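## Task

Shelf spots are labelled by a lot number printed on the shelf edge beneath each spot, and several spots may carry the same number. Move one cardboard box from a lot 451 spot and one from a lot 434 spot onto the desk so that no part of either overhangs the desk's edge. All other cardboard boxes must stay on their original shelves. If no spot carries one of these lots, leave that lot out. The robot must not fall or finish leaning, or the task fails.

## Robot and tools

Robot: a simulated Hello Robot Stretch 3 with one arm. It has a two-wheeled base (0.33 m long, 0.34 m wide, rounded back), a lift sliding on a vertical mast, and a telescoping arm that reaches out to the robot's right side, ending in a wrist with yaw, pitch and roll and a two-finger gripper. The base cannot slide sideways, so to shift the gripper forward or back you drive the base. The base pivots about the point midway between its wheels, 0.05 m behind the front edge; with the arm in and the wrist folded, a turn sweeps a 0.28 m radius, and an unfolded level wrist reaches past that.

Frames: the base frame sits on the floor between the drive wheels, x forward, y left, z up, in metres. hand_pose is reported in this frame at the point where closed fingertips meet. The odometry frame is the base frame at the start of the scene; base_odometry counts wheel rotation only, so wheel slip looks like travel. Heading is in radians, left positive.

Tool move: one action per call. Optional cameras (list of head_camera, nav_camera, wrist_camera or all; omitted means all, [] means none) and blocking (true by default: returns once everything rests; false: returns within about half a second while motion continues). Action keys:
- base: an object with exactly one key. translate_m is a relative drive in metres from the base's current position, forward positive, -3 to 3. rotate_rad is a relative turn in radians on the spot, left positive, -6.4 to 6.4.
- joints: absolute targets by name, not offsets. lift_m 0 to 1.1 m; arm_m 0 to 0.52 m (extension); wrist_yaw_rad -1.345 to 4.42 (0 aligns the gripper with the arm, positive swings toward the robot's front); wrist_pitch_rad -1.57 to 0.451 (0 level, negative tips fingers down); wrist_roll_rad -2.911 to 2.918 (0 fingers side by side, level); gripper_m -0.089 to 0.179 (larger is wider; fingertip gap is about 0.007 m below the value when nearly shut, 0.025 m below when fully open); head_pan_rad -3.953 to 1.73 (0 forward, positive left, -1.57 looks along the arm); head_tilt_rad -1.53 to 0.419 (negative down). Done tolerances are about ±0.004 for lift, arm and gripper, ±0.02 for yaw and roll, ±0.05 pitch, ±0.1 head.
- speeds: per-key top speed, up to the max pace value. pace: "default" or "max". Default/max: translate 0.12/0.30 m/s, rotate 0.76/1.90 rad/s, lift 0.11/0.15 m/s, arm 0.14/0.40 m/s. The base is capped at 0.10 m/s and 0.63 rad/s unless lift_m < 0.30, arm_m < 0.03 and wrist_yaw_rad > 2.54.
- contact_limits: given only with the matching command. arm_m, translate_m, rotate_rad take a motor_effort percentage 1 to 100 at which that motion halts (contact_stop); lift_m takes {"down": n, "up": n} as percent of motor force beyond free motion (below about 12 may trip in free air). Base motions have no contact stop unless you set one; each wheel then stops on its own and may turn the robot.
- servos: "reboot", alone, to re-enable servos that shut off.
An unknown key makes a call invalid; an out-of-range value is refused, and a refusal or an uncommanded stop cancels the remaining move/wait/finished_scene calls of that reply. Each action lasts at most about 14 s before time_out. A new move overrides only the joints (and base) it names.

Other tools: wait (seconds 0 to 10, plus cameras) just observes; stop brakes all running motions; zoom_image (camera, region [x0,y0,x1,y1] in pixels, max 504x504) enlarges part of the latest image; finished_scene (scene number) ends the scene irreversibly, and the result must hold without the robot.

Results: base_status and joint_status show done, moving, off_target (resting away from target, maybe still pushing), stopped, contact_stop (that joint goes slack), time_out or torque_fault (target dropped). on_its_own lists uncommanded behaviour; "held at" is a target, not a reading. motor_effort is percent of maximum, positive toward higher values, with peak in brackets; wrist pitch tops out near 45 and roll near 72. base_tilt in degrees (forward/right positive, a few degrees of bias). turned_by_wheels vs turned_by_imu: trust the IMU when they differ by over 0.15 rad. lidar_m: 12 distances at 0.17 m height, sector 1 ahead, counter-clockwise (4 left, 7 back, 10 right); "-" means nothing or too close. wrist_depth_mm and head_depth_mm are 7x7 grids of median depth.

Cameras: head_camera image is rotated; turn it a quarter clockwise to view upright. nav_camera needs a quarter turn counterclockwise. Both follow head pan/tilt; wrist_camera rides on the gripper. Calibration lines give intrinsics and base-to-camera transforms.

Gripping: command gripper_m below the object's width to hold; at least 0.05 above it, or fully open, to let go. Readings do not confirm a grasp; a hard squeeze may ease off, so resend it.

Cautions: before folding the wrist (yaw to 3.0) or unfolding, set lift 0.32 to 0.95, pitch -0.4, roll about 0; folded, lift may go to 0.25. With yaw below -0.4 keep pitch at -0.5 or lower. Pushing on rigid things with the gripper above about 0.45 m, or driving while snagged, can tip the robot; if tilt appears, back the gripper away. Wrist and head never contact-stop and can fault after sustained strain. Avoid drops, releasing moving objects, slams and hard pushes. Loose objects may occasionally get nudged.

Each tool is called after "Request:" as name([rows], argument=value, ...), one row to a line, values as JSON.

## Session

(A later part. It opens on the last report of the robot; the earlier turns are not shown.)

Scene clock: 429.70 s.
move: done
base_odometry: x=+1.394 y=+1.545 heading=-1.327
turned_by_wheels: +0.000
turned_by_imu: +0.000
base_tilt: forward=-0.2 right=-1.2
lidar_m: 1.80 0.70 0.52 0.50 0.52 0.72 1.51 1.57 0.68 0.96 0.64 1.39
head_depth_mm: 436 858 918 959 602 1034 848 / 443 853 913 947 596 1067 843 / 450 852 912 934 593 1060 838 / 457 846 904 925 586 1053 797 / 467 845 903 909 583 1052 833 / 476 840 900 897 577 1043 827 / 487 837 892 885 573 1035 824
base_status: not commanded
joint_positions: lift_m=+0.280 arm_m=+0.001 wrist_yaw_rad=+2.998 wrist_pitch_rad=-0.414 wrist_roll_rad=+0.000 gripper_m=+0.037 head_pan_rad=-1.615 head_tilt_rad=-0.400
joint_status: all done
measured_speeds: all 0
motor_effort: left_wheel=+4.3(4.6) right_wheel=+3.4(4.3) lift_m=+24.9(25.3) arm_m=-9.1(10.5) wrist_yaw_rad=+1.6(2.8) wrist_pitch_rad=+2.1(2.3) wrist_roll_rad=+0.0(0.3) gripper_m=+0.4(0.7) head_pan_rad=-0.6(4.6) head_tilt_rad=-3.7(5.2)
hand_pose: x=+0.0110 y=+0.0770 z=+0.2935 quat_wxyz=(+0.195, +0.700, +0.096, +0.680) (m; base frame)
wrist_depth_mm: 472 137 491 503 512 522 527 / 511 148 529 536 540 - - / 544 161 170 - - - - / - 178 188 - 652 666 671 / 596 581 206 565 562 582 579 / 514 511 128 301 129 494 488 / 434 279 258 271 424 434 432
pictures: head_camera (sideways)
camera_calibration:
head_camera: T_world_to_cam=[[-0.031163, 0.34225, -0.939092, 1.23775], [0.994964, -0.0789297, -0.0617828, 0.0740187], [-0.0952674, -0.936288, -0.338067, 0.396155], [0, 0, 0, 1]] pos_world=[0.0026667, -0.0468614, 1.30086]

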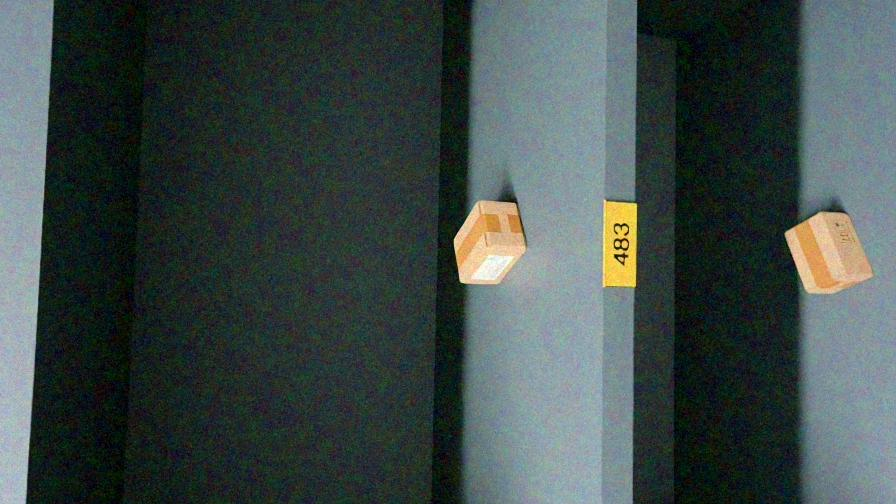

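Request:
move(joints={"head_pan_rad":-1.6,"head_tilt_rad":-0.65}, cameras=["head_camera"], pace="max")

Request:
move(base={"translate_m":0.88}, cameras=["head_camera"], pace="max")

Request:
move(joints={"head_pan_rad":-0.8,"head_tilt_rad":-0.4}, cameras=["head_camera","nav_camera"], pace="max")

Scene clock: 440.13 s.
move: done
base_odometry: x=+1.394 y=+1.545 heading=-1.327
turned_by_wheels: +0.000
turned_by_imu: +0.000
base_tilt: forward=-0.4 right=-1.3
lidar_m: 1.80 0.70 0.52 0.50 0.52 0.72 1.51 1.57 0.68 0.96 0.64 1.39
head_depth_mm: 784 872 788 601 1043 898 1101 / 780 869 780 623 1037 890 1134 / 780 866 729 617 1034 885 1130 / 781 863 687 609 1027 879 1119 / 777 866 749 604 1018 877 1114 / 779 864 739 597 1011 869 1114 / 779 864 733 592 1004 866 1111
base_status: not commanded
joint_positions: lift_m=+0.280 arm_m=+0.001 wrist_yaw_rad=+2.998 wrist_pitch_rad=-0.414 wrist_roll_rad=+0.000 gripper_m=+0.037 head_pan_rad=-1.600 head_tilt_rad=-0.657
joint_status: all done
measured_speeds: all 0
motor_effort: left_wheel=+4.0(4.4) right_wheel=+3.9(4.4) lift_m=+25.6(25.7) arm_m=-7.8(8.3) wrist_yaw_rad=+1.3(3.0) wrist_pitch_rad=+2.2(2.3) wrist_roll_rad=+0.0(0.3) gripper_m=+0.3(0.7) head_pan_rad=+3.3(5.4) head_tilt_rad=-4.1(6.1)
hand_pose: x=+0.0110 y=+0.0770 z=+0.2935 quat_wxyz=(+0.195, +0.700, +0.096, +0.680) (m; base frame)
wrist_depth_mm: 474 137 487 501 512 517 531 / 513 148 527 534 540 - - / 540 161 169 - - - - / - 178 189 - 657 670 667 / 596 581 206 569 563 580 579 / 511 508 129 300 129 494 491 / 434 282 258 270 421 432 430
pictures: head_camera (sideways)
camera_calibration:
head_camera: T_world_to_cam=[[-0.029661, 0.56879, -0.821948, 1.08499], [0.996535, -0.0471035, -0.0685569, 0.0828114], [-0.0777111, -0.821133, -0.565422, 0.691852], [0, 0, 0, 1]] pos_world=[0.00342189, -0.0451279, 1.28867]

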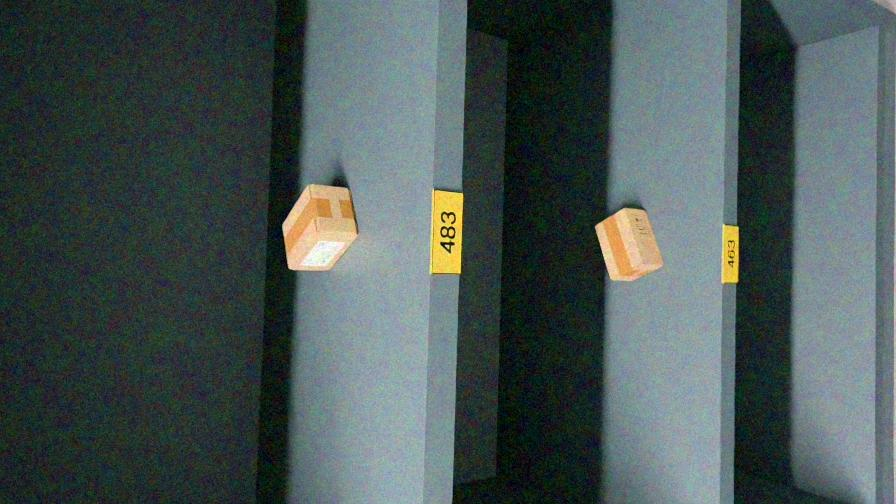

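Scene clock: 444.40 s.
move: done
base_odometry: x=+1.607 y=+0.691 heading=-1.327
turned_by_wheels: +0.000
turned_by_imu: +0.001
base_tilt: forward=-0.3 right=-1.3
lidar_m: 1.72 0.67 0.50 0.48 0.50 0.70 2.05 1.36 0.66 0.98 0.69 1.42
head_depth_mm: 799 885 804 640 987 893 1044 / 798 881 793 631 1051 896 1143 / 796 881 783 626 1036 888 1131 / 797 881 772 616 1027 884 1130 / 796 879 642 612 990 880 1125 / 795 878 752 606 1016 877 1118 / 796 879 741 1122 1010 870 1113
base_status: done
joint_positions: lift_m=+0.280 arm_m=+0.001 wrist_yaw_rad=+2.998 wrist_pitch_rad=-0.414 wrist_roll_rad=+0.000 gripper_m=+0.037 head_pan_rad=-1.600 head_tilt_rad=-0.650
joint_status: not commanded
measured_speeds: all 0
motor_effort: left_wheel=+6.5(11.5) right_wheel=+1.4(14.3) lift_m=+26.9(26.9) arm_m=-5.9(7.9) wrist_yaw_rad=+0.9(3.1) wrist_pitch_rad=+2.2(2.3) wrist_roll_rad=-0.1(0.4) gripper_m=+0.3(0.9) head_pan_rad=+3.1(4.0) head_tilt_rad=+2.3(4.7)
hand_pose: x=+0.0110 y=+0.0770 z=+0.2935 quat_wxyz=(+0.195, +0.700, +0.096, +0.680) (m; base frame)
wrist_depth_mm: 455 136 473 480 493 507 515 / 495 147 507 527 533 534 543 / 531 161 171 - - - - / - 178 187 - - 644 665 / 583 562 206 568 568 583 578 / 509 510 129 299 129 495 490 / 430 279 258 270 422 432 433
pictures: head_camera (sideways)
camera_calibration:
head_camera: T_world_to_cam=[[-0.0298532, 0.563166, -0.825804, 1.08997], [0.996521, -0.0475455, -0.0684488, 0.0826726], [-0.0778114, -0.824975, -0.559787, 0.684564], [0, 0, 0, 1]] pos_world=[0.00342101, -0.045156, 1.28897]

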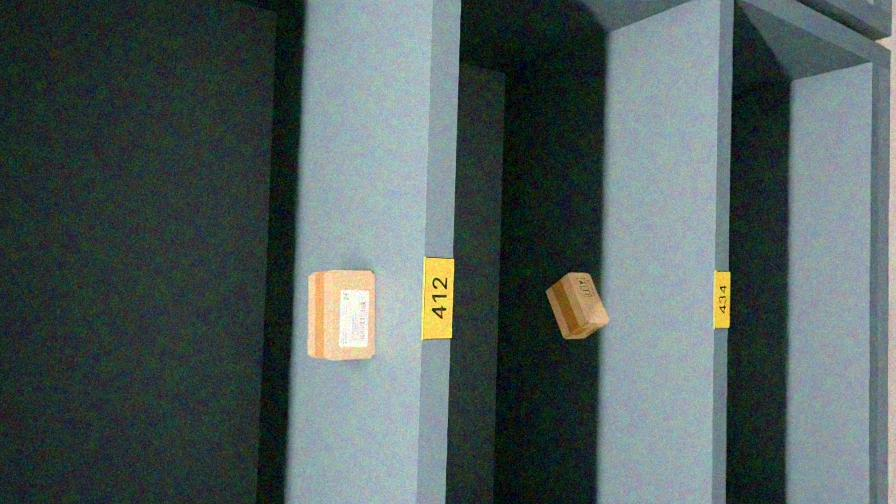

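Scene clock: 445.23 s.
move: done
base_odometry: x=+1.607 y=+0.691 heading=-1.327
turned_by_wheels: +0.000
turned_by_imu: +0.000
base_tilt: forward=-0.3 right=-1.2
lidar_m: 1.73 0.67 0.50 0.48 0.50 0.70 2.05 1.36 0.66 0.98 0.69 1.42
head_depth_mm: 532 757 846 898 643 1080 854 / 572 658 723 787 718 992 847 / 572 608 649 700 744 847 870 / 657 979 1297 753 803 872 922 / 1296 1393 1498 1016 1433 1102 1329 / 1332 1403 1494 1220 1422 1554 1364 / 1234 1295 1374 1448 1483 1614 1389
base_status: not commanded
joint_positions: lift_m=+0.280 arm_m=+0.001 wrist_yaw_rad=+2.998 wrist_pitch_rad=-0.414 wrist_roll_rad=+0.000 gripper_m=+0.037 head_pan_rad=-0.775 head_tilt_rad=-0.392
joint_status: all done
measured_speeds: all 0
motor_effort: left_wheel=+6.7(7.1) right_wheel=+1.6(1.6) lift_m=+26.3(26.9) arm_m=-5.5(6.2) wrist_yaw_rad=+2.1(2.8) wrist_pitch_rad=+2.1(2.3) wrist_roll_rad=+0.1(0.3) gripper_m=+0.5(0.6) head_pan_rad=-0.5(4.9) head_tilt_rad=+1.3(7.8)
hand_pose: x=+0.0110 y=+0.0770 z=+0.2935 quat_wxyz=(+0.195, +0.700, +0.096, +0.680) (m; base frame)
wrist_depth_mm: 460 137 475 483 493 506 514 / 497 148 513 525 534 538 544 / 533 161 171 - - - - / - 178 188 - - 645 662 / 582 563 206 569 567 577 579 / 512 505 129 301 129 497 496 / 435 279 258 268 427 431 431
pictures: head_camera (sideways), nav_camera (sideways)
camera_calibration:
head_camera: T_world_to_cam=[[-0.269942, 0.19956, -0.94197, 1.24297], [0.723092, 0.688012, -0.0614591, 0.0752824], [0.635822, -0.697721, -0.330023, 0.381217], [0, 0, 0, 1]] pos_world=[0.0387056, -0.0338584, 1.30127]
nav_camera: T_world_to_cam=[[0.267216, -0.237801, 0.933834, -1.17393], [-0.688343, -0.725281, 0.0122756, 0.0384139], [0.674373, -0.646079, -0.357495, 0.414423], [0, 0, 0, 1]] pos_world=[0.0606574, 0.01645, 1.24393]

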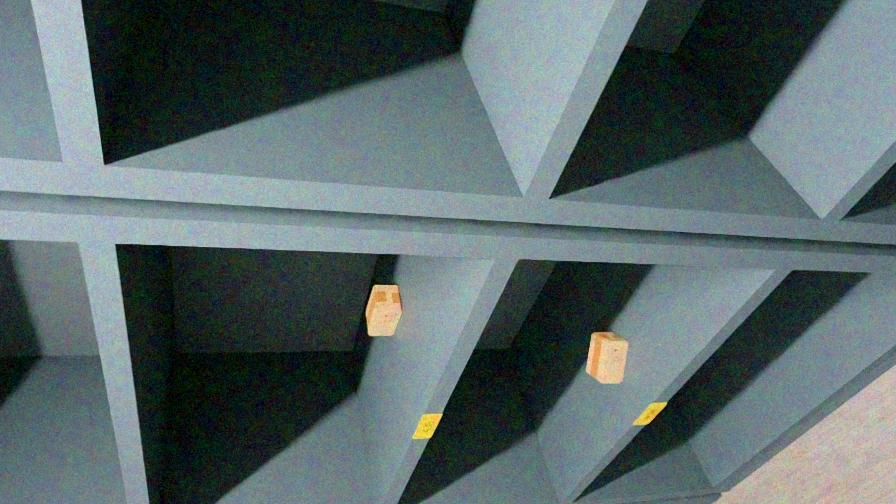

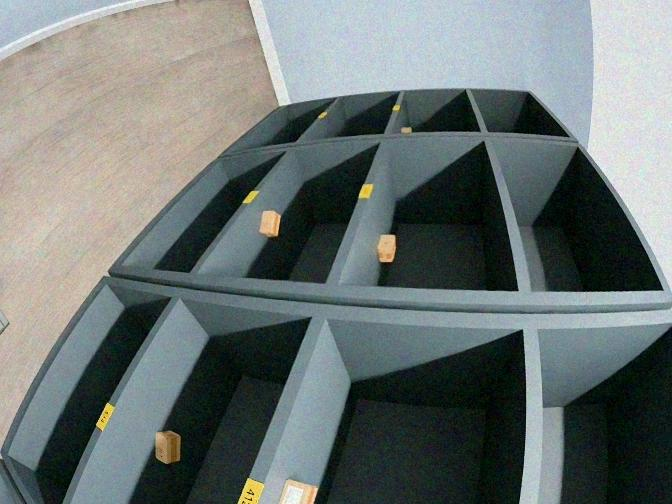

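Request:
move(base={"translate_m":0.15}, joints={"lift_m":0.54}, cameras=[], pace="max")

Request:
move(joints={"wrist_yaw_rad":-0.38,"gripper_m":0.179,"wrist_pitch_rad":-0.35}, cameras=[], pace="max")

Request:
move(joints={"wrist_pitch_rad":-0.25,"head_pan_rad":-1.57,"head_tilt_rad":-0.6}, cameras=["wrist_camera","head_camera"])

Scene clock: 473.33 s.
move: done
base_odometry: x=+1.643 y=+0.546 heading=-1.327
turned_by_wheels: +0.000
turned_by_imu: +0.001
base_tilt: forward=-0.4 right=-1.2
lidar_m: 1.71 0.67 0.49 0.48 0.50 0.69 2.05 0.76 0.78 0.98 0.61 1.34
head_depth_mm: 480 513 568 643 633 876 846 / 521 548 570 598 634 701 779 / 679 1108 1179 798 702 755 807 / 1119 1219 1297 920 1361 1049 1249 / 1247 1359 1433 992 1412 1092 1308 / 1194 1268 1348 1184 1402 1527 1357 / 1112 1180 1248 1297 1393 1531 1399
base_status: done
joint_positions: lift_m=+0.540 arm_m=+0.001 wrist_yaw_rad=+2.998 wrist_pitch_rad=-0.415 wrist_roll_rad=+0.000 gripper_m=+0.037 head_pan_rad=-0.800 head_tilt_rad=-0.401
joint_status: all done
measured_speeds: all 0
motor_effort: left_wheel=-1.0(14.3) right_wheel=+3.9(11.1) lift_m=+27.8(33.3) arm_m=-2.6(4.3) wrist_yaw_rad=+2.1(2.9) wrist_pitch_rad=+2.3(2.4) wrist_roll_rad=+0.1(0.3) gripper_m=+0.4(0.8) head_pan_rad=-3.2(3.7) head_tilt_rad=-3.1(4.2)
hand_pose: x=+0.0110 y=+0.0769 z=+0.5534 quat_wxyz=(+0.195, +0.700, +0.096, +0.680) (m; base frame)
wrist_depth_mm: 453 137 467 479 494 505 510 / 495 147 508 524 532 530 540 / 536 161 172 - - - - / - 178 188 - - - - / - - 202 150 152 - - / - - 129 149 129 790 780 / 723 724 262 716 692 702 698
pictures: none
No camera images: "cameras" was empty.

Scene clock: 475.33 s.
move: done
base_odometry: x=+1.643 y=+0.546 heading=-1.327
turned_by_wheels: +0.000
turned_by_imu: +0.000
base_tilt: forward=-0.2 right=-1.1
lidar_m: 1.71 0.67 0.49 0.48 0.50 0.69 2.04 0.75 0.78 0.98 0.61 1.34
head_depth_mm: 479 512 568 644 632 880 847 / 520 547 573 597 633 701 780 / 679 1103 1184 796 699 758 809 / 1120 1225 1303 919 1363 1048 1254 / 1244 1347 1433 993 1421 1088 1322 / 1184 1272 1353 1185 1407 1546 1358 / 1113 1179 1247 1309 1391 1516 1387
base_status: not commanded
joint_positions: lift_m=+0.540 arm_m=+0.001 wrist_yaw_rad=-0.377 wrist_pitch_rad=-0.371 wrist_roll_rad=+0.000 gripper_m=+0.179 head_pan_rad=-0.800 head_tilt_rad=-0.401
joint_status: all done
measured_speeds: all 0
motor_effort: left_wheel=-1.2(1.8) right_wheel=+3.9(4.6) lift_m=+23.5(27.8) arm_m=-2.0(3.3) wrist_yaw_rad=-2.1(8.7) wrist_pitch_rad=+3.3(5.6) wrist_roll_rad=-0.2(0.3) gripper_m=+1.1(83.6) head_pan_rad=-3.2(3.6) head_tilt_rad=-1.2(2.9)
hand_pose: x=-0.1062 y=-0.3595 z=+0.5634 quat_wxyz=(+0.659, -0.002, -0.707, -0.259) (m; base frame)
wrist_depth_mm: - - - - 754 - - / 483 480 454 463 464 488 447 / 361 360 355 353 368 393 427 / 288 299 315 339 992 - - / - 143 - - - - - / - 126 - - - - - / - - - - - 692 105
pictures: none
No camera images: "cameras" was empty.

Scene clock: 476.30 s.
move: done
base_odometry: x=+1.643 y=+0.546 heading=-1.327
turned_by_wheels: +0.000
turned_by_imu: +0.000
base_tilt: forward=-0.4 right=-1.0
lidar_m: 1.71 0.67 0.49 0.48 0.50 0.69 2.04 0.75 0.78 0.98 0.61 1.34
head_depth_mm: 798 878 915 630 1110 886 1174 / 796 877 905 624 1097 882 1169 / 799 877 889 640 1091 872 1165 / 798 875 877 644 1083 867 1150 / 796 875 863 637 1076 861 1144 / 796 874 851 630 1065 857 1139 / 789 853 789 624 930 829 989
base_status: not commanded
joint_positions: lift_m=+0.540 arm_m=+0.001 wrist_yaw_rad=-0.377 wrist_pitch_rad=-0.272 wrist_roll_rad=+0.000 gripper_m=+0.179 head_pan_rad=-1.592 head_tilt_rad=-0.603
joint_status: all done
measured_speeds: all 0
motor_effort: left_wheel=-1.1(1.7) right_wheel=+3.6(4.8) lift_m=+23.9(24.1) arm_m=-1.4(2.6) wrist_yaw_rad=-3.6(4.3) wrist_pitch_rad=+3.6(4.4) wrist_roll_rad=-0.2(0.2) gripper_m=+0.2(1.2) head_pan_rad=+1.0(5.2) head_tilt_rad=-3.5(6.8)
hand_pose: x=-0.1099 y=-0.3690 z=+0.5867 quat_wxyz=(+0.670, -0.037, -0.706, -0.226) (m; base frame)
wrist_depth_mm: - - - - 767 - - / - - 481 - - - - / 495 495 468 488 482 474 439 / 352 346 347 347 375 395 - / 283 297 321 - - - - / - 126 - - - - - / - - - - - - 105
pictures: head_camera (sideways), wrist_camera
camera_calibration:
head_camera: T_world_to_cam=[[-0.0349162, 0.523898, -0.851065, 1.123], [0.996785, -0.0431971, -0.0674857, 0.0813523], [-0.0721191, -0.850685, -0.520705, 0.633699], [0, 0, 0, 1]] pos_world=[0.00382193, -0.0457442, 1.29121]
wrist_camera: T_world_to_cam=[[-0.943701, 0.330203, -0.0198684, 0.036435], [0.167318, 0.424648, -0.889764, 0.729646], [-0.285365, -0.842995, -0.455989, 0.0912352], [0, 0, 0, 1]] pos_world=[-0.0616638, -0.244963, 0.691539]

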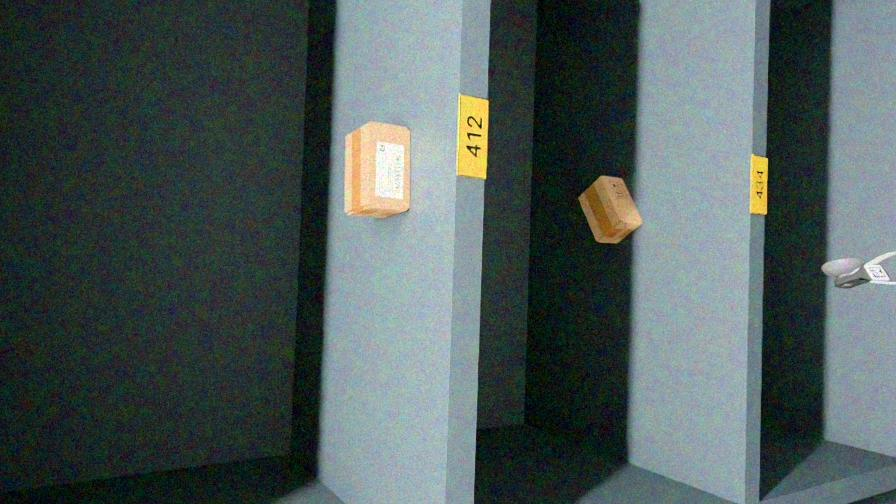

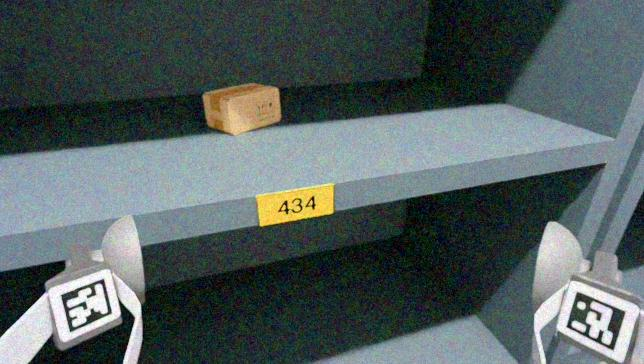

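Request:
move(base={"translate_m":-0.296}, joints={"wrist_yaw_rad":0.63}, cameras=[], pace="max")

Request:
move(joints={"arm_m":0.29,"lift_m":0.53}, cameras=["wrist_camera"], pace="max")

Scene clock: 509.63 s.
move: done
base_odometry: x=+1.572 y=+0.833 heading=-1.327
turned_by_wheels: +0.000
turned_by_imu: +0.000
base_tilt: forward=-0.2 right=-1.2
lidar_m: 1.74 0.67 0.50 0.48 0.51 0.70 2.07 1.29 0.58 0.97 0.82 0.79
head_depth_mm: 759 741 721 624 683 758 927 / 789 871 907 627 994 856 966 / 791 869 897 623 1096 874 1168 / 792 871 885 615 1088 872 1154 / 794 867 871 611 1077 866 1154 / 796 876 858 633 1066 860 1143 / 797 873 846 627 1068 854 1142
base_status: done
joint_positions: lift_m=+0.540 arm_m=+0.001 wrist_yaw_rad=+0.627 wrist_pitch_rad=-0.271 wrist_roll_rad=+0.000 gripper_m=+0.179 head_pan_rad=-1.570 head_tilt_rad=-0.600
joint_status: all done
measured_speeds: all 0
motor_effort: left_wheel=-6.2(10.5) right_wheel=-4.7(14.5) lift_m=+27.5(29.0) arm_m=+1.3(1.7) wrist_yaw_rad=+1.8(8.0) wrist_pitch_rad=+3.4(3.7) wrist_roll_rad=-0.2(0.3) gripper_m=+0.2(1.3) head_pan_rad=+3.6(4.0) head_tilt_rad=+3.5(4.5)
hand_pose: x=+0.1196 y=-0.3403 z=+0.5868 quat_wxyz=(+0.696, +0.307, -0.637, +0.125) (m; base frame)
wrist_depth_mm: - - - - - - - / - 908 - - - 481 - / - - 533 486 482 464 469 / - - - 424 365 340 340 / - - - - - 296 274 / 123 144 829 - - - 249 / 755 784 771 - - - 105
pictures: none
No camera images: "cameras" was empty.

Scene clock: 511.63 s.
move: done
base_odometry: x=+1.572 y=+0.833 heading=-1.327
turned_by_wheels: +0.000
turned_by_imu: +0.000
base_tilt: forward=-0.5 right=-1.1
lidar_m: 1.74 0.67 0.50 0.48 0.51 0.70 2.07 1.29 0.58 0.97 0.82 0.79
head_depth_mm: 762 741 720 625 683 757 925 / 791 869 904 629 992 855 913 / 791 868 901 621 1092 647 627 / 791 872 884 614 1091 705 1110 / 793 871 876 611 1082 808 1145 / 797 873 862 635 1075 858 1145 / 796 876 848 629 1067 855 1141
base_status: not commanded
joint_positions: lift_m=+0.530 arm_m=+0.290 wrist_yaw_rad=+0.627 wrist_pitch_rad=-0.270 wrist_roll_rad=+0.000 gripper_m=+0.179 head_pan_rad=-1.570 head_tilt_rad=-0.600
joint_status: all done
measured_speeds: all 0
motor_effort: left_wheel=-6.2(6.6) right_wheel=-4.6(5.6) lift_m=+29.8(32.5) arm_m=+12.4(15.4) wrist_yaw_rad=+1.5(3.2) wrist_pitch_rad=+3.3(3.5) wrist_roll_rad=+0.1(0.3) gripper_m=+0.3(1.1) head_pan_rad=+3.1(3.9) head_tilt_rad=+2.5(4.1)
hand_pose: x=+0.1197 y=-0.6297 z=+0.5771 quat_wxyz=(+0.696, +0.307, -0.637, +0.125) (m; base frame)
wrist_depth_mm: 416 481 - - - - - / 430 488 - - - - - / 430 458 458 453 385 411 - / 327 324 323 274 268 316 313 / 263 239 250 248 246 246 245 / 118 144 203 202 202 201 200 / 163 172 172 170 171 165 107
pictures: wrist_camera
camera_calibration:
wrist_camera: T_world_to_cam=[[-0.785122, -0.619025, -0.0197926, -0.277723], [-0.267543, 0.367806, -0.890584, 0.810177], [0.558574, -0.693921, -0.454388, -0.075479], [0, 0, 0, 1]] pos_world=[0.040872, -0.522281, 0.681737]

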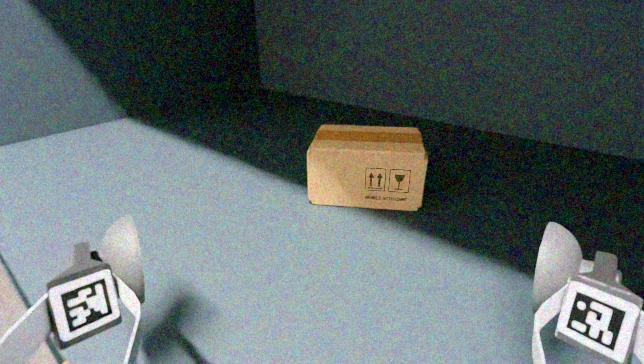

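Request:
move(base={"translate_m":0.055}, joints={"arm_m":0.398,"lift_m":0.525}, speeds={"arm_m":0.12,"translate_m":0.06}, cameras=["wrist_camera"])

Scene clock: 522.90 s.
move: done
base_odometry: x=+1.585 y=+0.780 heading=-1.327
turned_by_wheels: +0.000
turned_by_imu: +0.000
base_tilt: forward=-0.4 right=-1.2
lidar_m: 1.73 0.67 0.50 0.48 0.50 0.70 2.06 1.34 0.60 0.98 0.75 0.76
head_depth_mm: 789 842 826 635 832 812 909 / 790 867 910 629 1065 879 1045 / 790 870 902 621 1095 684 572 / 792 871 887 615 1083 768 1154 / 794 874 872 609 1078 836 1150 / 795 868 861 632 1071 859 1144 / 795 873 847 628 1062 856 1146
base_status: done
joint_positions: lift_m=+0.525 arm_m=+0.398 wrist_yaw_rad=+0.627 wrist_pitch_rad=-0.270 wrist_roll_rad=+0.000 gripper_m=+0.179 head_pan_rad=-1.570 head_tilt_rad=-0.600
joint_status: all done
measured_speeds: all 0
motor_effort: left_wheel=+6.9(8.2) right_wheel=+3.0(10.1) lift_m=+24.3(26.5) arm_m=+13.5(15.7) wrist_yaw_rad=+2.1(3.3) wrist_pitch_rad=+3.3(3.4) wrist_roll_rad=+0.0(0.3) gripper_m=+0.3(1.1) head_pan_rad=+2.9(3.3) head_tilt_rad=+1.3(2.5)
hand_pose: x=+0.1197 y=-0.7377 z=+0.5721 quat_wxyz=(+0.696, +0.307, -0.637, +0.125) (m; base frame)
wrist_depth_mm: 373 433 504 - - - - / 381 452 - - - - - / 387 438 438 403 369 - - / 314 313 310 199 306 302 284 / 243 230 229 154 153 236 245 / - 144 182 159 153 193 192 / 156 165 165 165 160 158 107
pictures: wrist_camera
camera_calibration:
wrist_camera: T_world_to_cam=[[-0.785122, -0.619025, -0.0197926, -0.344676], [-0.267543, 0.367806, -0.890584, 0.845447], [0.558574, -0.693921, -0.454388, -0.152694], [0, 0, 0, 1]] pos_world=[0.040872, -0.630281, 0.676737]

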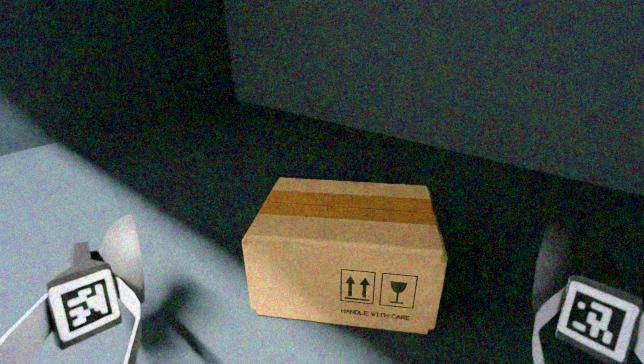

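Request:
move(base={"translate_m":0.012}, joints={"arm_m":0.415}, cameras=[])

Request:
move(joints={"gripper_m":0.05}, cameras=[])

Request:
move(joints={"lift_m":0.6}, speeds={"lift_m":0.06}, cameras=["wrist_camera"])

Scene clock: 532.93 s.
move: done
base_odometry: x=+1.588 y=+0.768 heading=-1.327
turned_by_wheels: +0.000
turned_by_imu: +0.000
base_tilt: forward=-0.2 right=-1.2
lidar_m: 1.73 0.67 0.50 0.48 0.50 0.70 2.06 1.35 0.61 0.97 0.74 0.76
head_depth_mm: 791 856 852 635 862 833 909 / 791 868 908 627 1079 879 1089 / 789 868 896 621 1091 699 572 / 794 872 885 615 1087 804 1157 / 792 874 872 609 1075 840 1151 / 795 872 858 632 1071 860 1148 / 798 877 848 626 1061 856 1139
base_status: done
joint_positions: lift_m=+0.525 arm_m=+0.415 wrist_yaw_rad=+0.627 wrist_pitch_rad=-0.270 wrist_roll_rad=+0.000 gripper_m=+0.179 head_pan_rad=-1.570 head_tilt_rad=-0.600
joint_status: all done
measured_speeds: all 0
motor_effort: left_wheel=+7.0(10.8) right_wheel=+2.2(7.8) lift_m=+27.2(27.8) arm_m=+12.5(14.7) wrist_yaw_rad=+1.2(2.8) wrist_pitch_rad=+3.2(3.4) wrist_roll_rad=-0.2(0.3) gripper_m=+0.2(0.9) head_pan_rad=+1.8(2.8) head_tilt_rad=-0.5(1.1)
hand_pose: x=+0.1197 y=-0.7547 z=+0.5721 quat_wxyz=(+0.696, +0.307, -0.637, +0.125) (m; base frame)
wrist_depth_mm: 364 424 488 - - - - / 374 444 502 - - - - / 381 429 436 401 - - - / 313 311 309 306 305 302 283 / 242 229 228 153 152 236 246 / - 144 141 135 129 193 192 / 156 165 155 145 137 158 107
pictures: none
No camera images: "cameras" was empty.

Scene clock: 534.77 s.
move: done
base_odometry: x=+1.588 y=+0.768 heading=-1.327
turned_by_wheels: +0.000
turned_by_imu: +0.000
base_tilt: forward=-0.4 right=-1.1
lidar_m: 1.73 0.67 0.50 0.48 0.50 0.70 2.07 1.35 0.61 0.97 0.74 0.76
head_depth_mm: 786 850 852 635 864 835 909 / 793 866 910 626 1075 874 1088 / 790 871 902 622 1092 698 571 / 789 869 882 615 1084 805 1161 / 792 871 869 609 1081 844 1158 / 796 873 857 633 1073 859 1145 / 797 876 845 628 1065 859 1140
base_status: not commanded
joint_positions: lift_m=+0.525 arm_m=+0.415 wrist_yaw_rad=+0.627 wrist_pitch_rad=-0.269 wrist_roll_rad=+0.000 gripper_m=+0.051 head_pan_rad=-1.570 head_tilt_rad=-0.600
joint_status: all done
measured_speeds: all 0
motor_effort: left_wheel=+7.1(7.5) right_wheel=+2.3(3.2) lift_m=+28.3(29.3) arm_m=+8.4(12.7) wrist_yaw_rad=+2.1(3.1) wrist_pitch_rad=+3.1(3.3) wrist_roll_rad=-0.1(0.3) gripper_m=-16.6(88.5) head_pan_rad=+2.1(2.6) head_tilt_rad=-1.4(1.4)
hand_pose: x=+0.1198 y=-0.7548 z=+0.5724 quat_wxyz=(+0.696, +0.307, -0.637, +0.126) (m; base frame)
wrist_depth_mm: 364 424 489 - - - - / 374 444 503 - - - - / 383 428 438 400 - - - / 315 312 310 309 306 304 283 / 243 241 151 153 153 237 235 / 197 197 138 136 134 180 193 / 171 155 155 150 148 154 168
pictures: none
No camera images: "cameras" was empty.

Scene clock: 536.60 s.
move: done
base_odometry: x=+1.588 y=+0.768 heading=-1.327
turned_by_wheels: +0.000
turned_by_imu: +0.000
base_tilt: forward=-0.2 right=-1.2
lidar_m: 1.73 0.67 0.50 0.48 0.50 0.70 2.06 1.35 0.61 0.97 0.74 0.76
head_depth_mm: 790 854 853 634 864 833 910 / 794 868 914 627 1071 880 822 / 793 869 903 621 1025 703 1107 / 794 870 889 615 763 845 1158 / 795 870 873 610 942 863 1150 / 795 875 859 632 1036 860 1147 / 797 875 845 627 1062 854 1144
base_status: not commanded
joint_positions: lift_m=+0.600 arm_m=+0.415 wrist_yaw_rad=+0.627 wrist_pitch_rad=-0.273 wrist_roll_rad=+0.000 gripper_m=+0.051 head_pan_rad=-1.570 head_tilt_rad=-0.600
joint_status: all done
measured_speeds: all 0
motor_effort: left_wheel=+6.8(7.4) right_wheel=+2.4(3.0) lift_m=+30.8(35.2) arm_m=+3.2(7.9) wrist_yaw_rad=+1.7(3.5) wrist_pitch_rad=+3.8(4.0) wrist_roll_rad=+0.1(0.3) gripper_m=-15.8(16.3) head_pan_rad=+1.9(2.3) head_tilt_rad=-1.1(2.0)
hand_pose: x=+0.1196 y=-0.7545 z=+0.6464 quat_wxyz=(+0.696, +0.308, -0.636, +0.124) (m; base frame)
wrist_depth_mm: 362 422 487 - - - - / 377 443 503 - - - - / 388 459 - - - - - / 402 441 472 457 - - - / 367 369 151 156 154 327 - / 300 289 139 137 135 282 291 / 260 237 155 151 147 234 248
pictures: wrist_camera
camera_calibration:
wrist_camera: T_world_to_cam=[[-0.785215, -0.618906, -0.0198292, -0.353613], [-0.268961, 0.369729, -0.88936, 0.918613], [0.557762, -0.693005, -0.456778, -0.128128], [0, 0, 0, 1]] pos_world=[0.0408739, -0.647284, 0.75144]

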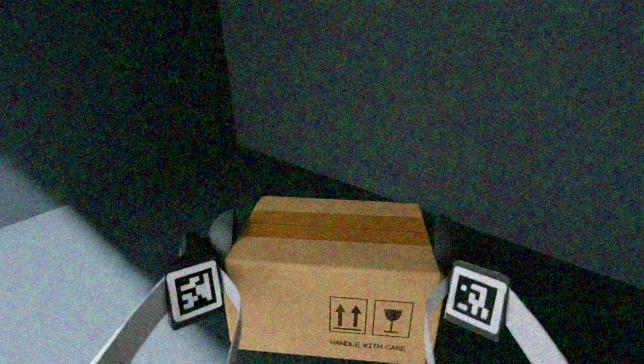

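Request:
move(joints={"arm_m":0.005}, speeds={"arm_m":0.25}, cameras=[])

Request:
move(base={"translate_m":-1.3}, joints={"lift_m":0.8,"wrist_yaw_rad":1.57,"head_pan_rad":-1.57}, cameras=[])

Request:
move(base={"translate_m":-0.43}, cameras=["wrist_camera"], pace="max")

Request:
move(base={"rotate_rad":1.59}, cameras=["wrist_camera"])

Scene clock: 570.90 s.
move: done
base_odometry: x=+1.588 y=+0.768 heading=-1.327
turned_by_wheels: +0.000
turned_by_imu: +0.000
base_tilt: forward=-0.3 right=-1.1
lidar_m: 1.73 0.67 0.50 0.48 0.50 0.70 2.06 1.35 0.61 0.97 0.74 0.76
head_depth_mm: 791 858 852 635 866 835 908 / 790 867 915 628 1071 881 1094 / 793 873 897 623 1088 875 1164 / 793 872 885 616 1087 871 1156 / 792 873 875 610 1076 860 1154 / 795 873 856 632 1075 858 604 / 799 877 849 629 1064 853 1142
base_status: not commanded
joint_positions: lift_m=+0.600 arm_m=+0.005 wrist_yaw_rad=+0.627 wrist_pitch_rad=-0.274 wrist_roll_rad=+0.000 gripper_m=+0.051 head_pan_rad=-1.570 head_tilt_rad=-0.600
joint_status: all done
measured_speeds: all 0
motor_effort: left_wheel=+7.1(7.3) right_wheel=+2.5(3.2) lift_m=+30.4(31.9) arm_m=-13.1(14.5) wrist_yaw_rad=+1.5(3.8) wrist_pitch_rad=+3.8(4.0) wrist_roll_rad=+0.0(0.3) gripper_m=-15.6(16.2) head_pan_rad=+0.8(2.0) head_tilt_rad=-3.7(4.0)
hand_pose: x=+0.1195 y=-0.3445 z=+0.6463 quat_wxyz=(+0.696, +0.308, -0.636, +0.124) (m; base frame)
wrist_depth_mm: - - 503 - - - - / - - - - - - - / - - - - - - - / - - 543 480 467 463 459 / - - 152 156 157 358 358 / - 123 138 137 135 301 294 / 900 813 155 150 146 119 272
pictures: none
No camera images: "cameras" was empty.

Scene clock: 585.03 s.
move: done
base_odometry: x=+1.273 y=+2.029 heading=-1.327
turned_by_wheels: +0.000
turned_by_imu: -0.001
base_tilt: forward=-0.3 right=-1.2
lidar_m: 1.83 0.71 0.53 0.51 0.53 0.74 1.01 1.05 1.47 0.50 0.99 1.01
head_depth_mm: 2703 2835 2899 2490 1882 1495 1275 / 2663 2908 3200 2503 1867 1491 1273 / 2716 2929 3203 2467 1849 1488 324 / 396 437 3025 2233 1722 1433 804 / 762 836 812 578 1044 841 1104 / 773 849 858 601 1069 857 1120 / 774 852 844 596 1061 855 1118
base_status: done
joint_positions: lift_m=+0.800 arm_m=+0.005 wrist_yaw_rad=+1.567 wrist_pitch_rad=-0.274 wrist_roll_rad=+0.000 gripper_m=+0.051 head_pan_rad=-1.570 head_tilt_rad=-0.600
joint_status: all done
measured_speeds: all 0
motor_effort: left_wheel=-6.0(10.6) right_wheel=-4.4(14.2) lift_m=+30.1(35.3) arm_m=+2.9(12.5) wrist_yaw_rad=+1.6(5.2) wrist_pitch_rad=+4.0(4.1) wrist_roll_rad=+0.0(0.4) gripper_m=-15.7(16.5) head_pan_rad=-0.5(1.7) head_tilt_rad=-4.9(6.3)
hand_pose: x=+0.2188 y=-0.1510 z=+0.8462 quat_wxyz=(+0.565, +0.563, -0.428, +0.426) (m; base frame)
wrist_depth_mm: - - - - - - - / - - - - - - - / - - - - - - - / - - - - - - - / - - 152 156 156 691 - / - 123 138 138 135 593 - / - - 155 150 146 125 -
pictures: none
No camera images: "cameras" was empty.

Scene clock: 590.30 s.
move: done
base_odometry: x=+1.169 y=+2.447 heading=-1.326
turned_by_wheels: +0.000
turned_by_imu: +0.000
base_tilt: forward=-0.3 right=-1.2
lidar_m: 1.86 0.72 0.54 0.52 0.54 0.60 0.58 0.61 0.85 2.47 0.65 1.37
head_depth_mm: 1799 1747 1700 1644 1609 1450 1280 / 2582 2655 2504 2278 1875 1484 1272 / 2674 2911 3186 2483 1843 1480 324 / 2688 2928 3204 2435 1843 1473 1179 / 2704 2951 3253 2414 1830 1462 1219 / 2693 2919 3193 2382 1821 1459 1211 / 2689 2842 3166 2387 1751 1337 1195
base_status: done
joint_positions: lift_m=+0.800 arm_m=+0.005 wrist_yaw_rad=+1.567 wrist_pitch_rad=-0.274 wrist_roll_rad=+0.000 gripper_m=+0.051 head_pan_rad=-1.570 head_tilt_rad=-0.600
joint_status: not commanded
measured_speeds: all 0
motor_effort: left_wheel=-1.9(11.9) right_wheel=-8.8(14.4) lift_m=+28.6(30.4) arm_m=+8.2(8.6) wrist_yaw_rad=+2.6(3.7) wrist_pitch_rad=+3.9(4.0) wrist_roll_rad=+0.0(0.3) gripper_m=-15.3(16.3) head_pan_rad=-1.1(1.8) head_tilt_rad=-4.5(6.3)
hand_pose: x=+0.2188 y=-0.1510 z=+0.8462 quat_wxyz=(+0.565, +0.563, -0.428, +0.426) (m; base frame)
wrist_depth_mm: - - - - - - - / - - - - - - - / - - - - - - - / - - - - - - 980 / - - 151 156 156 - - / - 123 139 138 134 585 - / - - 155 150 147 125 -
pictures: wrist_camera
camera_calibration:
wrist_camera: T_world_to_cam=[[0.0363434, -0.999141, -0.0199014, -0.13534], [-0.457937, 0.00104988, -0.888984, 0.885198], [0.888242, 0.0414223, -0.457505, 0.365257], [0, 0, 0, 1]] pos_world=[0.0858471, -0.151283, 0.951341]

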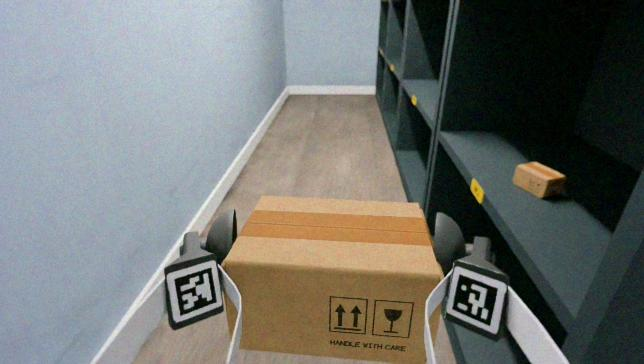

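Scene clock: 593.93 s.
move: done
base_odometry: x=+1.169 y=+2.447 heading=+0.263
turned_by_wheels: +1.590
turned_by_imu: +1.564
base_tilt: forward=-0.4 right=-1.2
lidar_m: 0.52 0.54 0.60 0.58 0.61 0.85 2.55 0.66 1.37 1.85 0.71 0.53
head_depth_mm: 1845 1948 1977 1449 1636 1419 1244 / 2619 2801 2251 2363 1810 1492 1273 / 3401 3789 3513 2449 1840 1472 324 / 3467 3759 3666 2443 1834 1471 1168 / 3393 3658 3360 2438 1822 1459 1221 / 1975 2043 2151 2167 1811 1460 1218 / 1376 1404 1437 1482 1519 1408 1214
base_status: done
joint_positions: lift_m=+0.800 arm_m=+0.005 wrist_yaw_rad=+1.567 wrist_pitch_rad=-0.274 wrist_roll_rad=+0.000 gripper_m=+0.051 head_pan_rad=-1.570 head_tilt_rad=-0.600
joint_status: not commanded
measured_speeds: all 0
motor_effort: left_wheel=-8.5(12.3) right_wheel=+8.8(12.8) lift_m=+28.8(29.6) arm_m=+4.1(9.7) wrist_yaw_rad=+0.5(3.4) wrist_pitch_rad=+4.0(4.0) wrist_roll_rad=-0.1(0.4) gripper_m=-15.5(16.3) head_pan_rad=-1.7(2.1) head_tilt_rad=-4.2(5.9)
hand_pose: x=+0.2188 y=-0.1509 z=+0.8462 quat_wxyz=(+0.565, +0.563, -0.428, +0.426) (m; base frame)
wrist_depth_mm: 417 405 400 393 388 378 371 / 445 435 425 419 412 400 396 / 480 463 460 451 435 433 425 / 512 498 492 481 475 464 456 / 546 535 152 156 156 497 489 / - - 138 137 135 522 527 / - - 152 150 146 - -
pictures: wrist_camera
camera_calibration:
wrist_camera: T_world_to_cam=[[0.0365667, -0.999133, -0.0199021, -0.135358], [-0.457933, 0.000948374, -0.888986, 0.885184], [0.888234, 0.0416211, -0.457502, 0.365284], [0, 0, 0, 1]] pos_world=[0.0858471, -0.151283, 0.951341]

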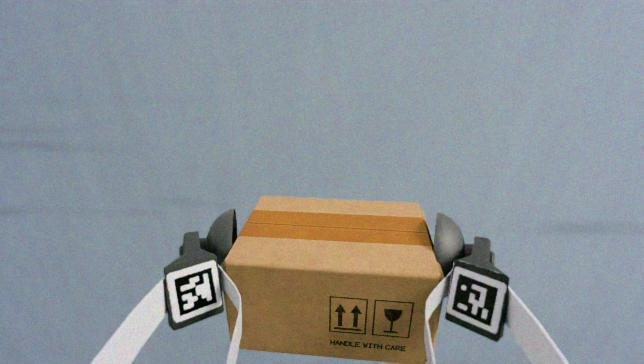

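Request:
move(base={"translate_m":-1.32}, cameras=[])

Request:
move(base={"rotate_rad":-2.07}, cameras=[])

Request:
move(base={"translate_m":1.37}, cameras=[])

Request:
move(base={"rotate_rad":0.475}, cameras=["nav_camera","head_camera"])

Scene clock: 615.10 s.
move: time_out
base_odometry: x=-0.105 y=+2.103 heading=+0.263
turned_by_wheels: +0.000
turned_by_imu: -0.001
base_tilt: forward=-0.2 right=-1.3
lidar_m: 1.83 0.86 0.64 0.62 0.65 0.90 1.92 1.66 2.04 1.30 0.54 0.58
head_depth_mm: 3357 3680 3679 2521 1868 1497 1282 / 3265 3648 3678 2502 1874 1493 1262 / 3366 3668 3653 2477 1839 1477 324 / 3418 3709 3636 2442 1834 1475 1173 / 2512 2684 2920 2339 1831 1471 1221 / 1384 1441 1499 1560 1632 1416 1215 / 963 987 1011 1037 1073 1109 1133
base_status: translate_m time_out (by the wheels' count: -1.3200 of -1.3200)
joint_positions: lift_m=+0.800 arm_m=+0.005 wrist_yaw_rad=+1.567 wrist_pitch_rad=-0.274 wrist_roll_rad=+0.000 gripper_m=+0.051 head_pan_rad=-1.570 head_tilt_rad=-0.600
joint_status: not commanded
measured_speeds: all 0
motor_effort: left_wheel=-0.9(13.9) right_wheel=+0.9(11.6) lift_m=+26.1(28.6) arm_m=-7.2(13.3) wrist_yaw_rad=+1.9(3.7) wrist_pitch_rad=+4.0(4.1) wrist_roll_rad=+0.1(0.3) gripper_m=-15.5(16.4) head_pan_rad=-3.4(3.7) head_tilt_rad=-4.4(5.7)
hand_pose: x=+0.2188 y=-0.1509 z=+0.8462 quat_wxyz=(+0.565, +0.563, -0.428, +0.426) (m; base frame)
wrist_depth_mm: - - - - - - - / - - - - - - - / - - - - - - - / - - - - - - - / - - 152 157 156 - - / - 123 139 137 135 - - / - - 154 150 146 - 378
pictures: none
No camera images: "cameras" was empty.

not run: a stop that you did not command came earlier in this reply.

not run: a stop that you did not command came earlier in this reply.

not run: a stop that you did not command came earlier in this reply.

Request:
move(base={"rotate_rad":-2.07}, cameras=[])

Request:
move(base={"translate_m":1.28}, cameras=[])

Request:
move(base={"translate_m":0.2}, cameras=[])

Request:
move(base={"rotate_rad":0.475}, cameras=["nav_camera","head_camera"])

Scene clock: 628.27 s.
move: done
base_odometry: x=-0.105 y=+2.103 heading=-1.807
turned_by_wheels: -2.070
turned_by_imu: -2.037
base_tilt: forward=-0.3 right=-1.0
lidar_m: 2.51 1.14 0.54 0.61 1.84 0.82 0.63 0.62 0.65 0.94 1.92 1.67
head_depth_mm: 728 760 802 848 897 958 1008 / 830 879 932 989 1064 1142 1193 / 963 1038 1112 1194 1299 1374 324 / 1158 1248 1368 1513 1658 1471 1171 / 1437 1597 1774 2042 1810 1467 1222 / 1614 1763 1953 2157 1823 1464 1215 / 1547 1689 1838 2035 1795 1447 1217
base_status: done
joint_positions: lift_m=+0.800 arm_m=+0.005 wrist_yaw_rad=+1.567 wrist_pitch_rad=-0.274 wrist_roll_rad=+0.000 gripper_m=+0.051 head_pan_rad=-1.570 head_tilt_rad=-0.600
joint_status: not commanded
measured_speeds: all 0
motor_effort: left_wheel=+8.4(12.6) right_wheel=-9.2(12.8) lift_m=+24.7(25.9) arm_m=-12.8(13.4) wrist_yaw_rad=+2.5(3.7) wrist_pitch_rad=+3.9(4.1) wrist_roll_rad=+0.1(0.3) gripper_m=-15.6(16.2) head_pan_rad=-2.9(3.6) head_tilt_rad=-3.7(4.9)
hand_pose: x=+0.2188 y=-0.1509 z=+0.8462 quat_wxyz=(+0.565, +0.563, -0.428, +0.426) (m; base frame)
wrist_depth_mm: - - - - - - - / - - - - - - - / - - - - - - - / - - - - - - - / - - 151 156 157 - - / - 123 139 138 135 - - / - - 155 149 146 - -
pictures: none
No camera images: "cameras" was empty.

Scene clock: 642.20 s.
move: done
base_odometry: x=-0.404 y=+0.859 heading=-1.807
turned_by_wheels: +0.000
turned_by_imu: +0.000
base_tilt: forward=-0.4 right=-1.2
lidar_m: 2.04 2.51 1.23 0.95 0.93 0.98 1.80 1.76 1.81 0.96 0.86 0.84
head_depth_mm: 1460 1624 1881 2185 1887 1504 1272 / 1374 1538 1733 2013 1859 1480 1269 / 1318 1447 1637 1852 1678 1480 325 / 1242 1370 1526 1153 886 1486 1172 / 1189 1305 1441 1086 851 1400 1215 / 1140 1238 1357 1081 811 1454 1214 / 1093 1185 1301 1067 807 1401 1209
base_status: done
joint_positions: lift_m=+0.800 arm_m=+0.005 wrist_yaw_rad=+1.567 wrist_pitch_rad=-0.274 wrist_roll_rad=+0.000 gripper_m=+0.051 head_pan_rad=-1.570 head_tilt_rad=-0.600
joint_status: not commanded
measured_speeds: all 0
motor_effort: left_wheel=+6.5(13.6) right_wheel=+2.7(10.3) lift_m=+24.4(25.3) arm_m=-0.3(12.4) wrist_yaw_rad=+1.3(3.3) wrist_pitch_rad=+3.9(4.1) wrist_roll_rad=-0.1(0.3) gripper_m=-15.8(16.5) head_pan_rad=-1.7(3.2) head_tilt_rad=-3.2(4.7)
hand_pose: x=+0.2188 y=-0.1509 z=+0.8462 quat_wxyz=(+0.565, +0.563, -0.428, +0.426) (m; base frame)
wrist_depth_mm: - - - - - - - / - - - - - - - / - - - - - - - / - - - - - - - / - - 152 156 156 - - / - 123 139 138 135 - - / - - 155 150 147 - -
pictures: none
No camera images: "cameras" was empty.

Scene clock: 645.33 s.
move: done
base_odometry: x=-0.451 y=+0.664 heading=-1.807
turned_by_wheels: +0.000
turned_by_imu: +0.000
base_tilt: forward=-0.3 right=-1.2
lidar_m: 1.91 2.34 1.35 1.03 1.02 1.07 1.97 1.93 1.69 0.95 0.75 0.68
head_depth_mm: 1369 1529 1755 2029 1753 1497 1282 / 1298 1443 1637 1800 900 1491 1266 / 1227 1361 1523 1110 857 1486 324 / 1163 1288 1410 1103 822 1391 1171 / 1114 1218 1340 1091 819 1386 1225 / 1064 1158 1280 1086 810 712 1212 / 1020 1110 1217 1068 805 684 1186
base_status: done
joint_positions: lift_m=+0.800 arm_m=+0.005 wrist_yaw_rad=+1.567 wrist_pitch_rad=-0.274 wrist_roll_rad=+0.000 gripper_m=+0.051 head_pan_rad=-1.570 head_tilt_rad=-0.600
joint_status: not commanded
measured_speeds: all 0
motor_effort: left_wheel=+2.9(12.7) right_wheel=+6.8(8.6) lift_m=+25.4(25.7) arm_m=+2.6(2.7) wrist_yaw_rad=+2.7(3.2) wrist_pitch_rad=+4.0(4.1) wrist_roll_rad=+0.1(0.4) gripper_m=-15.8(16.1) head_pan_rad=-1.5(2.1) head_tilt_rad=-3.2(4.1)
hand_pose: x=+0.2188 y=-0.1509 z=+0.8462 quat_wxyz=(+0.565, +0.563, -0.428, +0.426) (m; base frame)
wrist_depth_mm: - - - - - - - / - - - - - - - / - - - - - 705 - / - - - - - - - / - - 151 156 156 - - / - 124 139 137 135 354 - / - - 155 150 147 125 -
pictures: none
No camera images: "cameras" was empty.

Scene clock: 647.20 s.
move: done
base_odometry: x=-0.451 y=+0.664 heading=-1.332
turned_by_wheels: +0.475
turned_by_imu: +0.467
base_tilt: forward=-0.2 right=-1.1
lidar_m: 2.34 1.41 1.04 1.01 1.05 1.99 1.94 1.79 0.95 0.75 0.68 1.81
head_depth_mm: 1045 1143 1267 1131 841 733 1244 / 1046 1147 1267 1118 831 730 1264 / 1044 1143 1274 1113 828 722 324 / 1044 1145 1275 1100 821 1162 1170 / 1047 1148 1273 1091 814 1133 1224 / 1048 1149 1277 1074 811 1340 1189 / 1048 1155 1276 1068 804 1007 1189
base_status: done
joint_positions: lift_m=+0.800 arm_m=+0.005 wrist_yaw_rad=+1.567 wrist_pitch_rad=-0.274 wrist_roll_rad=+0.000 gripper_m=+0.051 head_pan_rad=-1.570 head_tilt_rad=-0.600
joint_status: not commanded
measured_speeds: all 0
motor_effort: left_wheel=-9.0(12.2) right_wheel=+8.3(12.3) lift_m=+24.6(25.4) arm_m=+2.9(3.9) wrist_yaw_rad=+2.1(3.7) wrist_pitch_rad=+3.9(4.0) wrist_roll_rad=-0.2(0.3) gripper_m=-15.9(16.1) head_pan_rad=-1.6(2.0) head_tilt_rad=-2.7(3.9)
hand_pose: x=+0.2188 y=-0.1509 z=+0.8462 quat_wxyz=(+0.565, +0.563, -0.428, +0.426) (m; base frame)
wrist_depth_mm: - - - - - - - / - - - - - - - / - - - - - - - / - - - - - - - / - - 151 156 156 - - / - 123 139 138 135 - - / - - 155 150 147 - -
pictures: head_camera (sideways), nav_camera (sideways)
camera_calibration:
head_camera: T_world_to_cam=[[-0.0466393, 0.520088, -0.852838, 1.12535], [0.997499, -0.0211502, -0.0674485, 0.0812988], [-0.0531169, -0.85385, -0.517801, 0.629751], [0, 0, 0, 1]] pos_world=[0.00484054, -0.0458485, 1.29131]
nav_camera: T_world_to_cam=[[0.0174095, -0.542652, 0.839777, -1.04973], [-0.999791, -0.0184326, 0.00881582, 0.0448477], [0.0106954, -0.839755, -0.542859, 0.659671], [0, 0, 0, 1]] pos_world=[0.0560582, -0.0148495, 1.23925]

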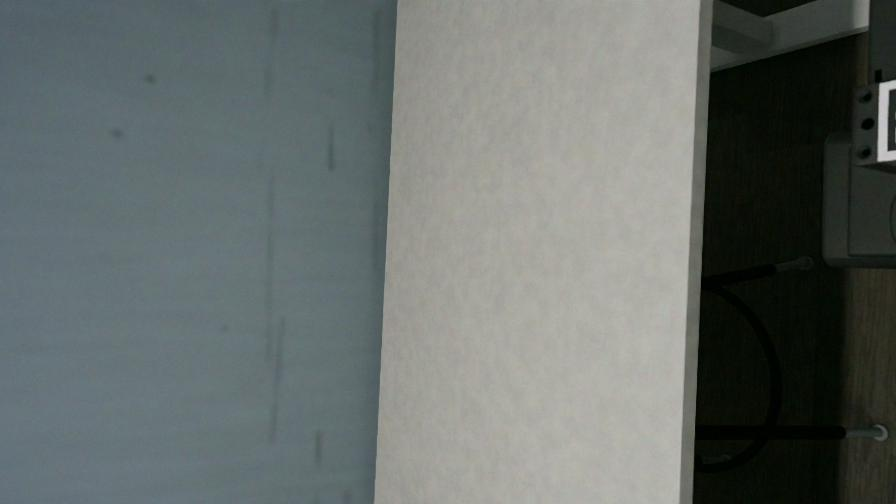

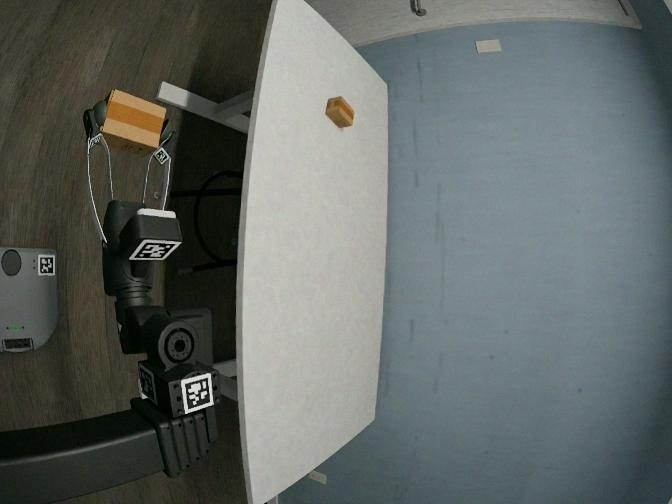

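Request:
move(joints={"wrist_yaw_rad":0.0,"arm_m":0.38}, speeds={"arm_m":0.2}, cameras=[])

Request:
move(joints={"lift_m":0.718}, cameras=[])

Request:
move(joints={"lift_m":0.695}, speeds={"lift_m":0.02}, contact_limits={"lift_m":{"down":12}}, cameras=["wrist_camera"])

Scene clock: 660.80 s.
move: done
base_odometry: x=-0.451 y=+0.664 heading=-1.332
turned_by_wheels: +0.000
turned_by_imu: +0.000
base_tilt: forward=-0.3 right=-1.1
lidar_m: 2.34 1.41 1.05 1.01 1.05 2.00 1.93 1.79 0.95 0.75 0.68 1.81
head_depth_mm: 1041 1144 1273 1132 842 341 - / 1040 1141 1265 1119 418 341 1183 / 1048 1147 1273 551 770 724 1236 / 1046 1146 1271 646 767 1158 1226 / 1045 1150 1269 1090 813 1141 1225 / 1046 1148 1276 1074 808 1338 1188 / 1055 1151 1272 1065 806 1007 1189
base_status: not commanded
joint_positions: lift_m=+0.800 arm_m=+0.380 wrist_yaw_rad=+0.003 wrist_pitch_rad=-0.274 wrist_roll_rad=+0.000 gripper_m=+0.051 head_pan_rad=-1.570 head_tilt_rad=-0.600
joint_status: all done
measured_speeds: all 0
motor_effort: left_wheel=-8.8(9.5) right_wheel=+8.5(9.3) lift_m=+25.9(26.4) arm_m=+13.5(15.2) wrist_yaw_rad=-2.7(7.9) wrist_pitch_rad=+4.0(4.1) wrist_roll_rad=-0.1(0.3) gripper_m=-15.6(16.0) head_pan_rad=-0.7(1.6) head_tilt_rad=-4.1(4.1)
hand_pose: x=-0.0208 y=-0.7652 z=+0.8462 quat_wxyz=(+0.701, +0.098, -0.700, -0.096) (m; base frame)
wrist_depth_mm: - - - - - - - / - - - - - - - / - - - - - - - / - - - - - - - / - - 149 156 155 - - / - - 138 138 135 - - / - - 152 150 146 - -
pictures: none
No camera images: "cameras" was empty.

Scene clock: 662.37 s.
move: done
base_odometry: x=-0.451 y=+0.664 heading=-1.332
turned_by_wheels: +0.000
turned_by_imu: +0.000
base_tilt: forward=-0.5 right=-1.2
lidar_m: 2.34 1.41 1.04 1.01 1.05 2.00 1.93 1.78 0.95 0.75 0.68 1.81
head_depth_mm: 1042 1145 1271 1134 842 733 1216 / 1041 1139 1273 1121 806 415 354 / 1042 1153 1276 1113 587 722 1234 / 1045 1150 1271 1095 617 1165 1226 / 1048 1156 1276 1086 814 1143 1230 / 1047 1149 1274 1082 812 1336 1192 / 1049 1155 1268 1069 804 1002 1183
base_status: not commanded
joint_positions: lift_m=+0.718 arm_m=+0.380 wrist_yaw_rad=+0.003 wrist_pitch_rad=-0.274 wrist_roll_rad=+0.000 gripper_m=+0.051 head_pan_rad=-1.570 head_tilt_rad=-0.600
joint_status: all done
measured_speeds: all 0
motor_effort: left_wheel=-8.6(9.5) right_wheel=+7.6(9.4) lift_m=+25.6(26.7) arm_m=+12.0(13.5) wrist_yaw_rad=-3.5(4.8) wrist_pitch_rad=+4.0(4.1) wrist_roll_rad=+0.0(0.3) gripper_m=-15.7(16.1) head_pan_rad=-1.2(1.3) head_tilt_rad=-2.7(3.4)
hand_pose: x=-0.0208 y=-0.7651 z=+0.7642 quat_wxyz=(+0.701, +0.098, -0.700, -0.096) (m; base frame)
wrist_depth_mm: - - - - - - - / - - - - - - - / - - - - - - - / - - - - - - - / - - 150 156 154 - - / - - 139 138 135 - - / - - 152 150 145 - -
pictures: none
No camera images: "cameras" was empty.

Scene clock: 663.90 s.
move: done
base_odometry: x=-0.451 y=+0.664 heading=-1.332
turned_by_wheels: +0.000
turned_by_imu: +0.000
base_tilt: forward=-0.4 right=-1.2
lidar_m: 2.34 1.41 1.04 1.01 1.06 2.00 1.93 1.78 0.95 0.75 0.68 1.81
head_depth_mm: 1043 1144 1264 1132 841 733 1219 / 1042 1145 1272 1124 833 456 376 / 1041 1149 1274 1112 600 702 1233 / 1048 1149 1273 1104 631 1163 1228 / 1048 1147 1276 1089 815 1145 1225 / 1049 1148 1283 1077 812 1346 1188 / 1048 1154 1285 1065 806 1003 1187
base_status: not commanded
joint_positions: lift_m=+0.695 arm_m=+0.380 wrist_yaw_rad=+0.002 wrist_pitch_rad=-0.209 wrist_roll_rad=-0.002 gripper_m=+0.051 head_pan_rad=-1.570 head_tilt_rad=-0.600
joint_status: all done
measured_speeds: all 0
motor_effort: left_wheel=-8.7(9.4) right_wheel=+8.5(9.0) lift_m=+17.7(27.0) arm_m=+11.4(13.0) wrist_yaw_rad=-2.7(4.1) wrist_pitch_rad=-8.1(8.5) wrist_roll_rad=+0.6(0.8) gripper_m=-16.0(16.0) head_pan_rad=+0.0(1.2) head_tilt_rad=-3.1(3.7)
contact_limits: lift_m down 12 (down: maximum 72; up: maximum 65)
hand_pose: x=-0.0209 y=-0.7707 z=+0.7571 quat_wxyz=(+0.704, +0.075, -0.702, -0.073) (m; base frame)
wrist_depth_mm: - - - - - - - / - - - - - - - / - - - - - - - / - - - - - - - / - - 149 154 153 - - / - - 139 138 133 - - / - - 151 149 146 110 -
pictures: wrist_camera
camera_calibration:
wrist_camera: T_world_to_cam=[[-0.998904, -0.0441987, -0.0154312, -0.0365935], [-0.00349532, 0.399114, -0.916895, 1.0342], [0.0466844, -0.915836, -0.398831, -0.236716], [0, 0, 0, 1]] pos_world=[-0.0218876, -0.631172, 0.853275]

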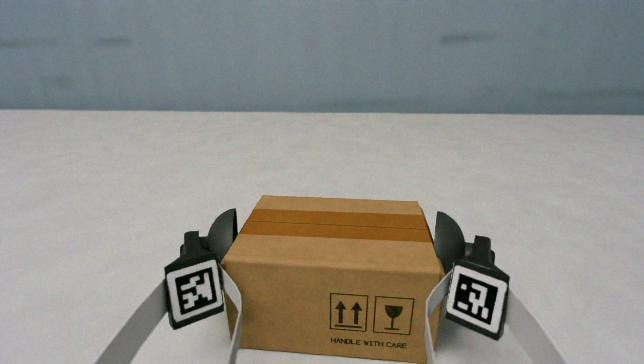

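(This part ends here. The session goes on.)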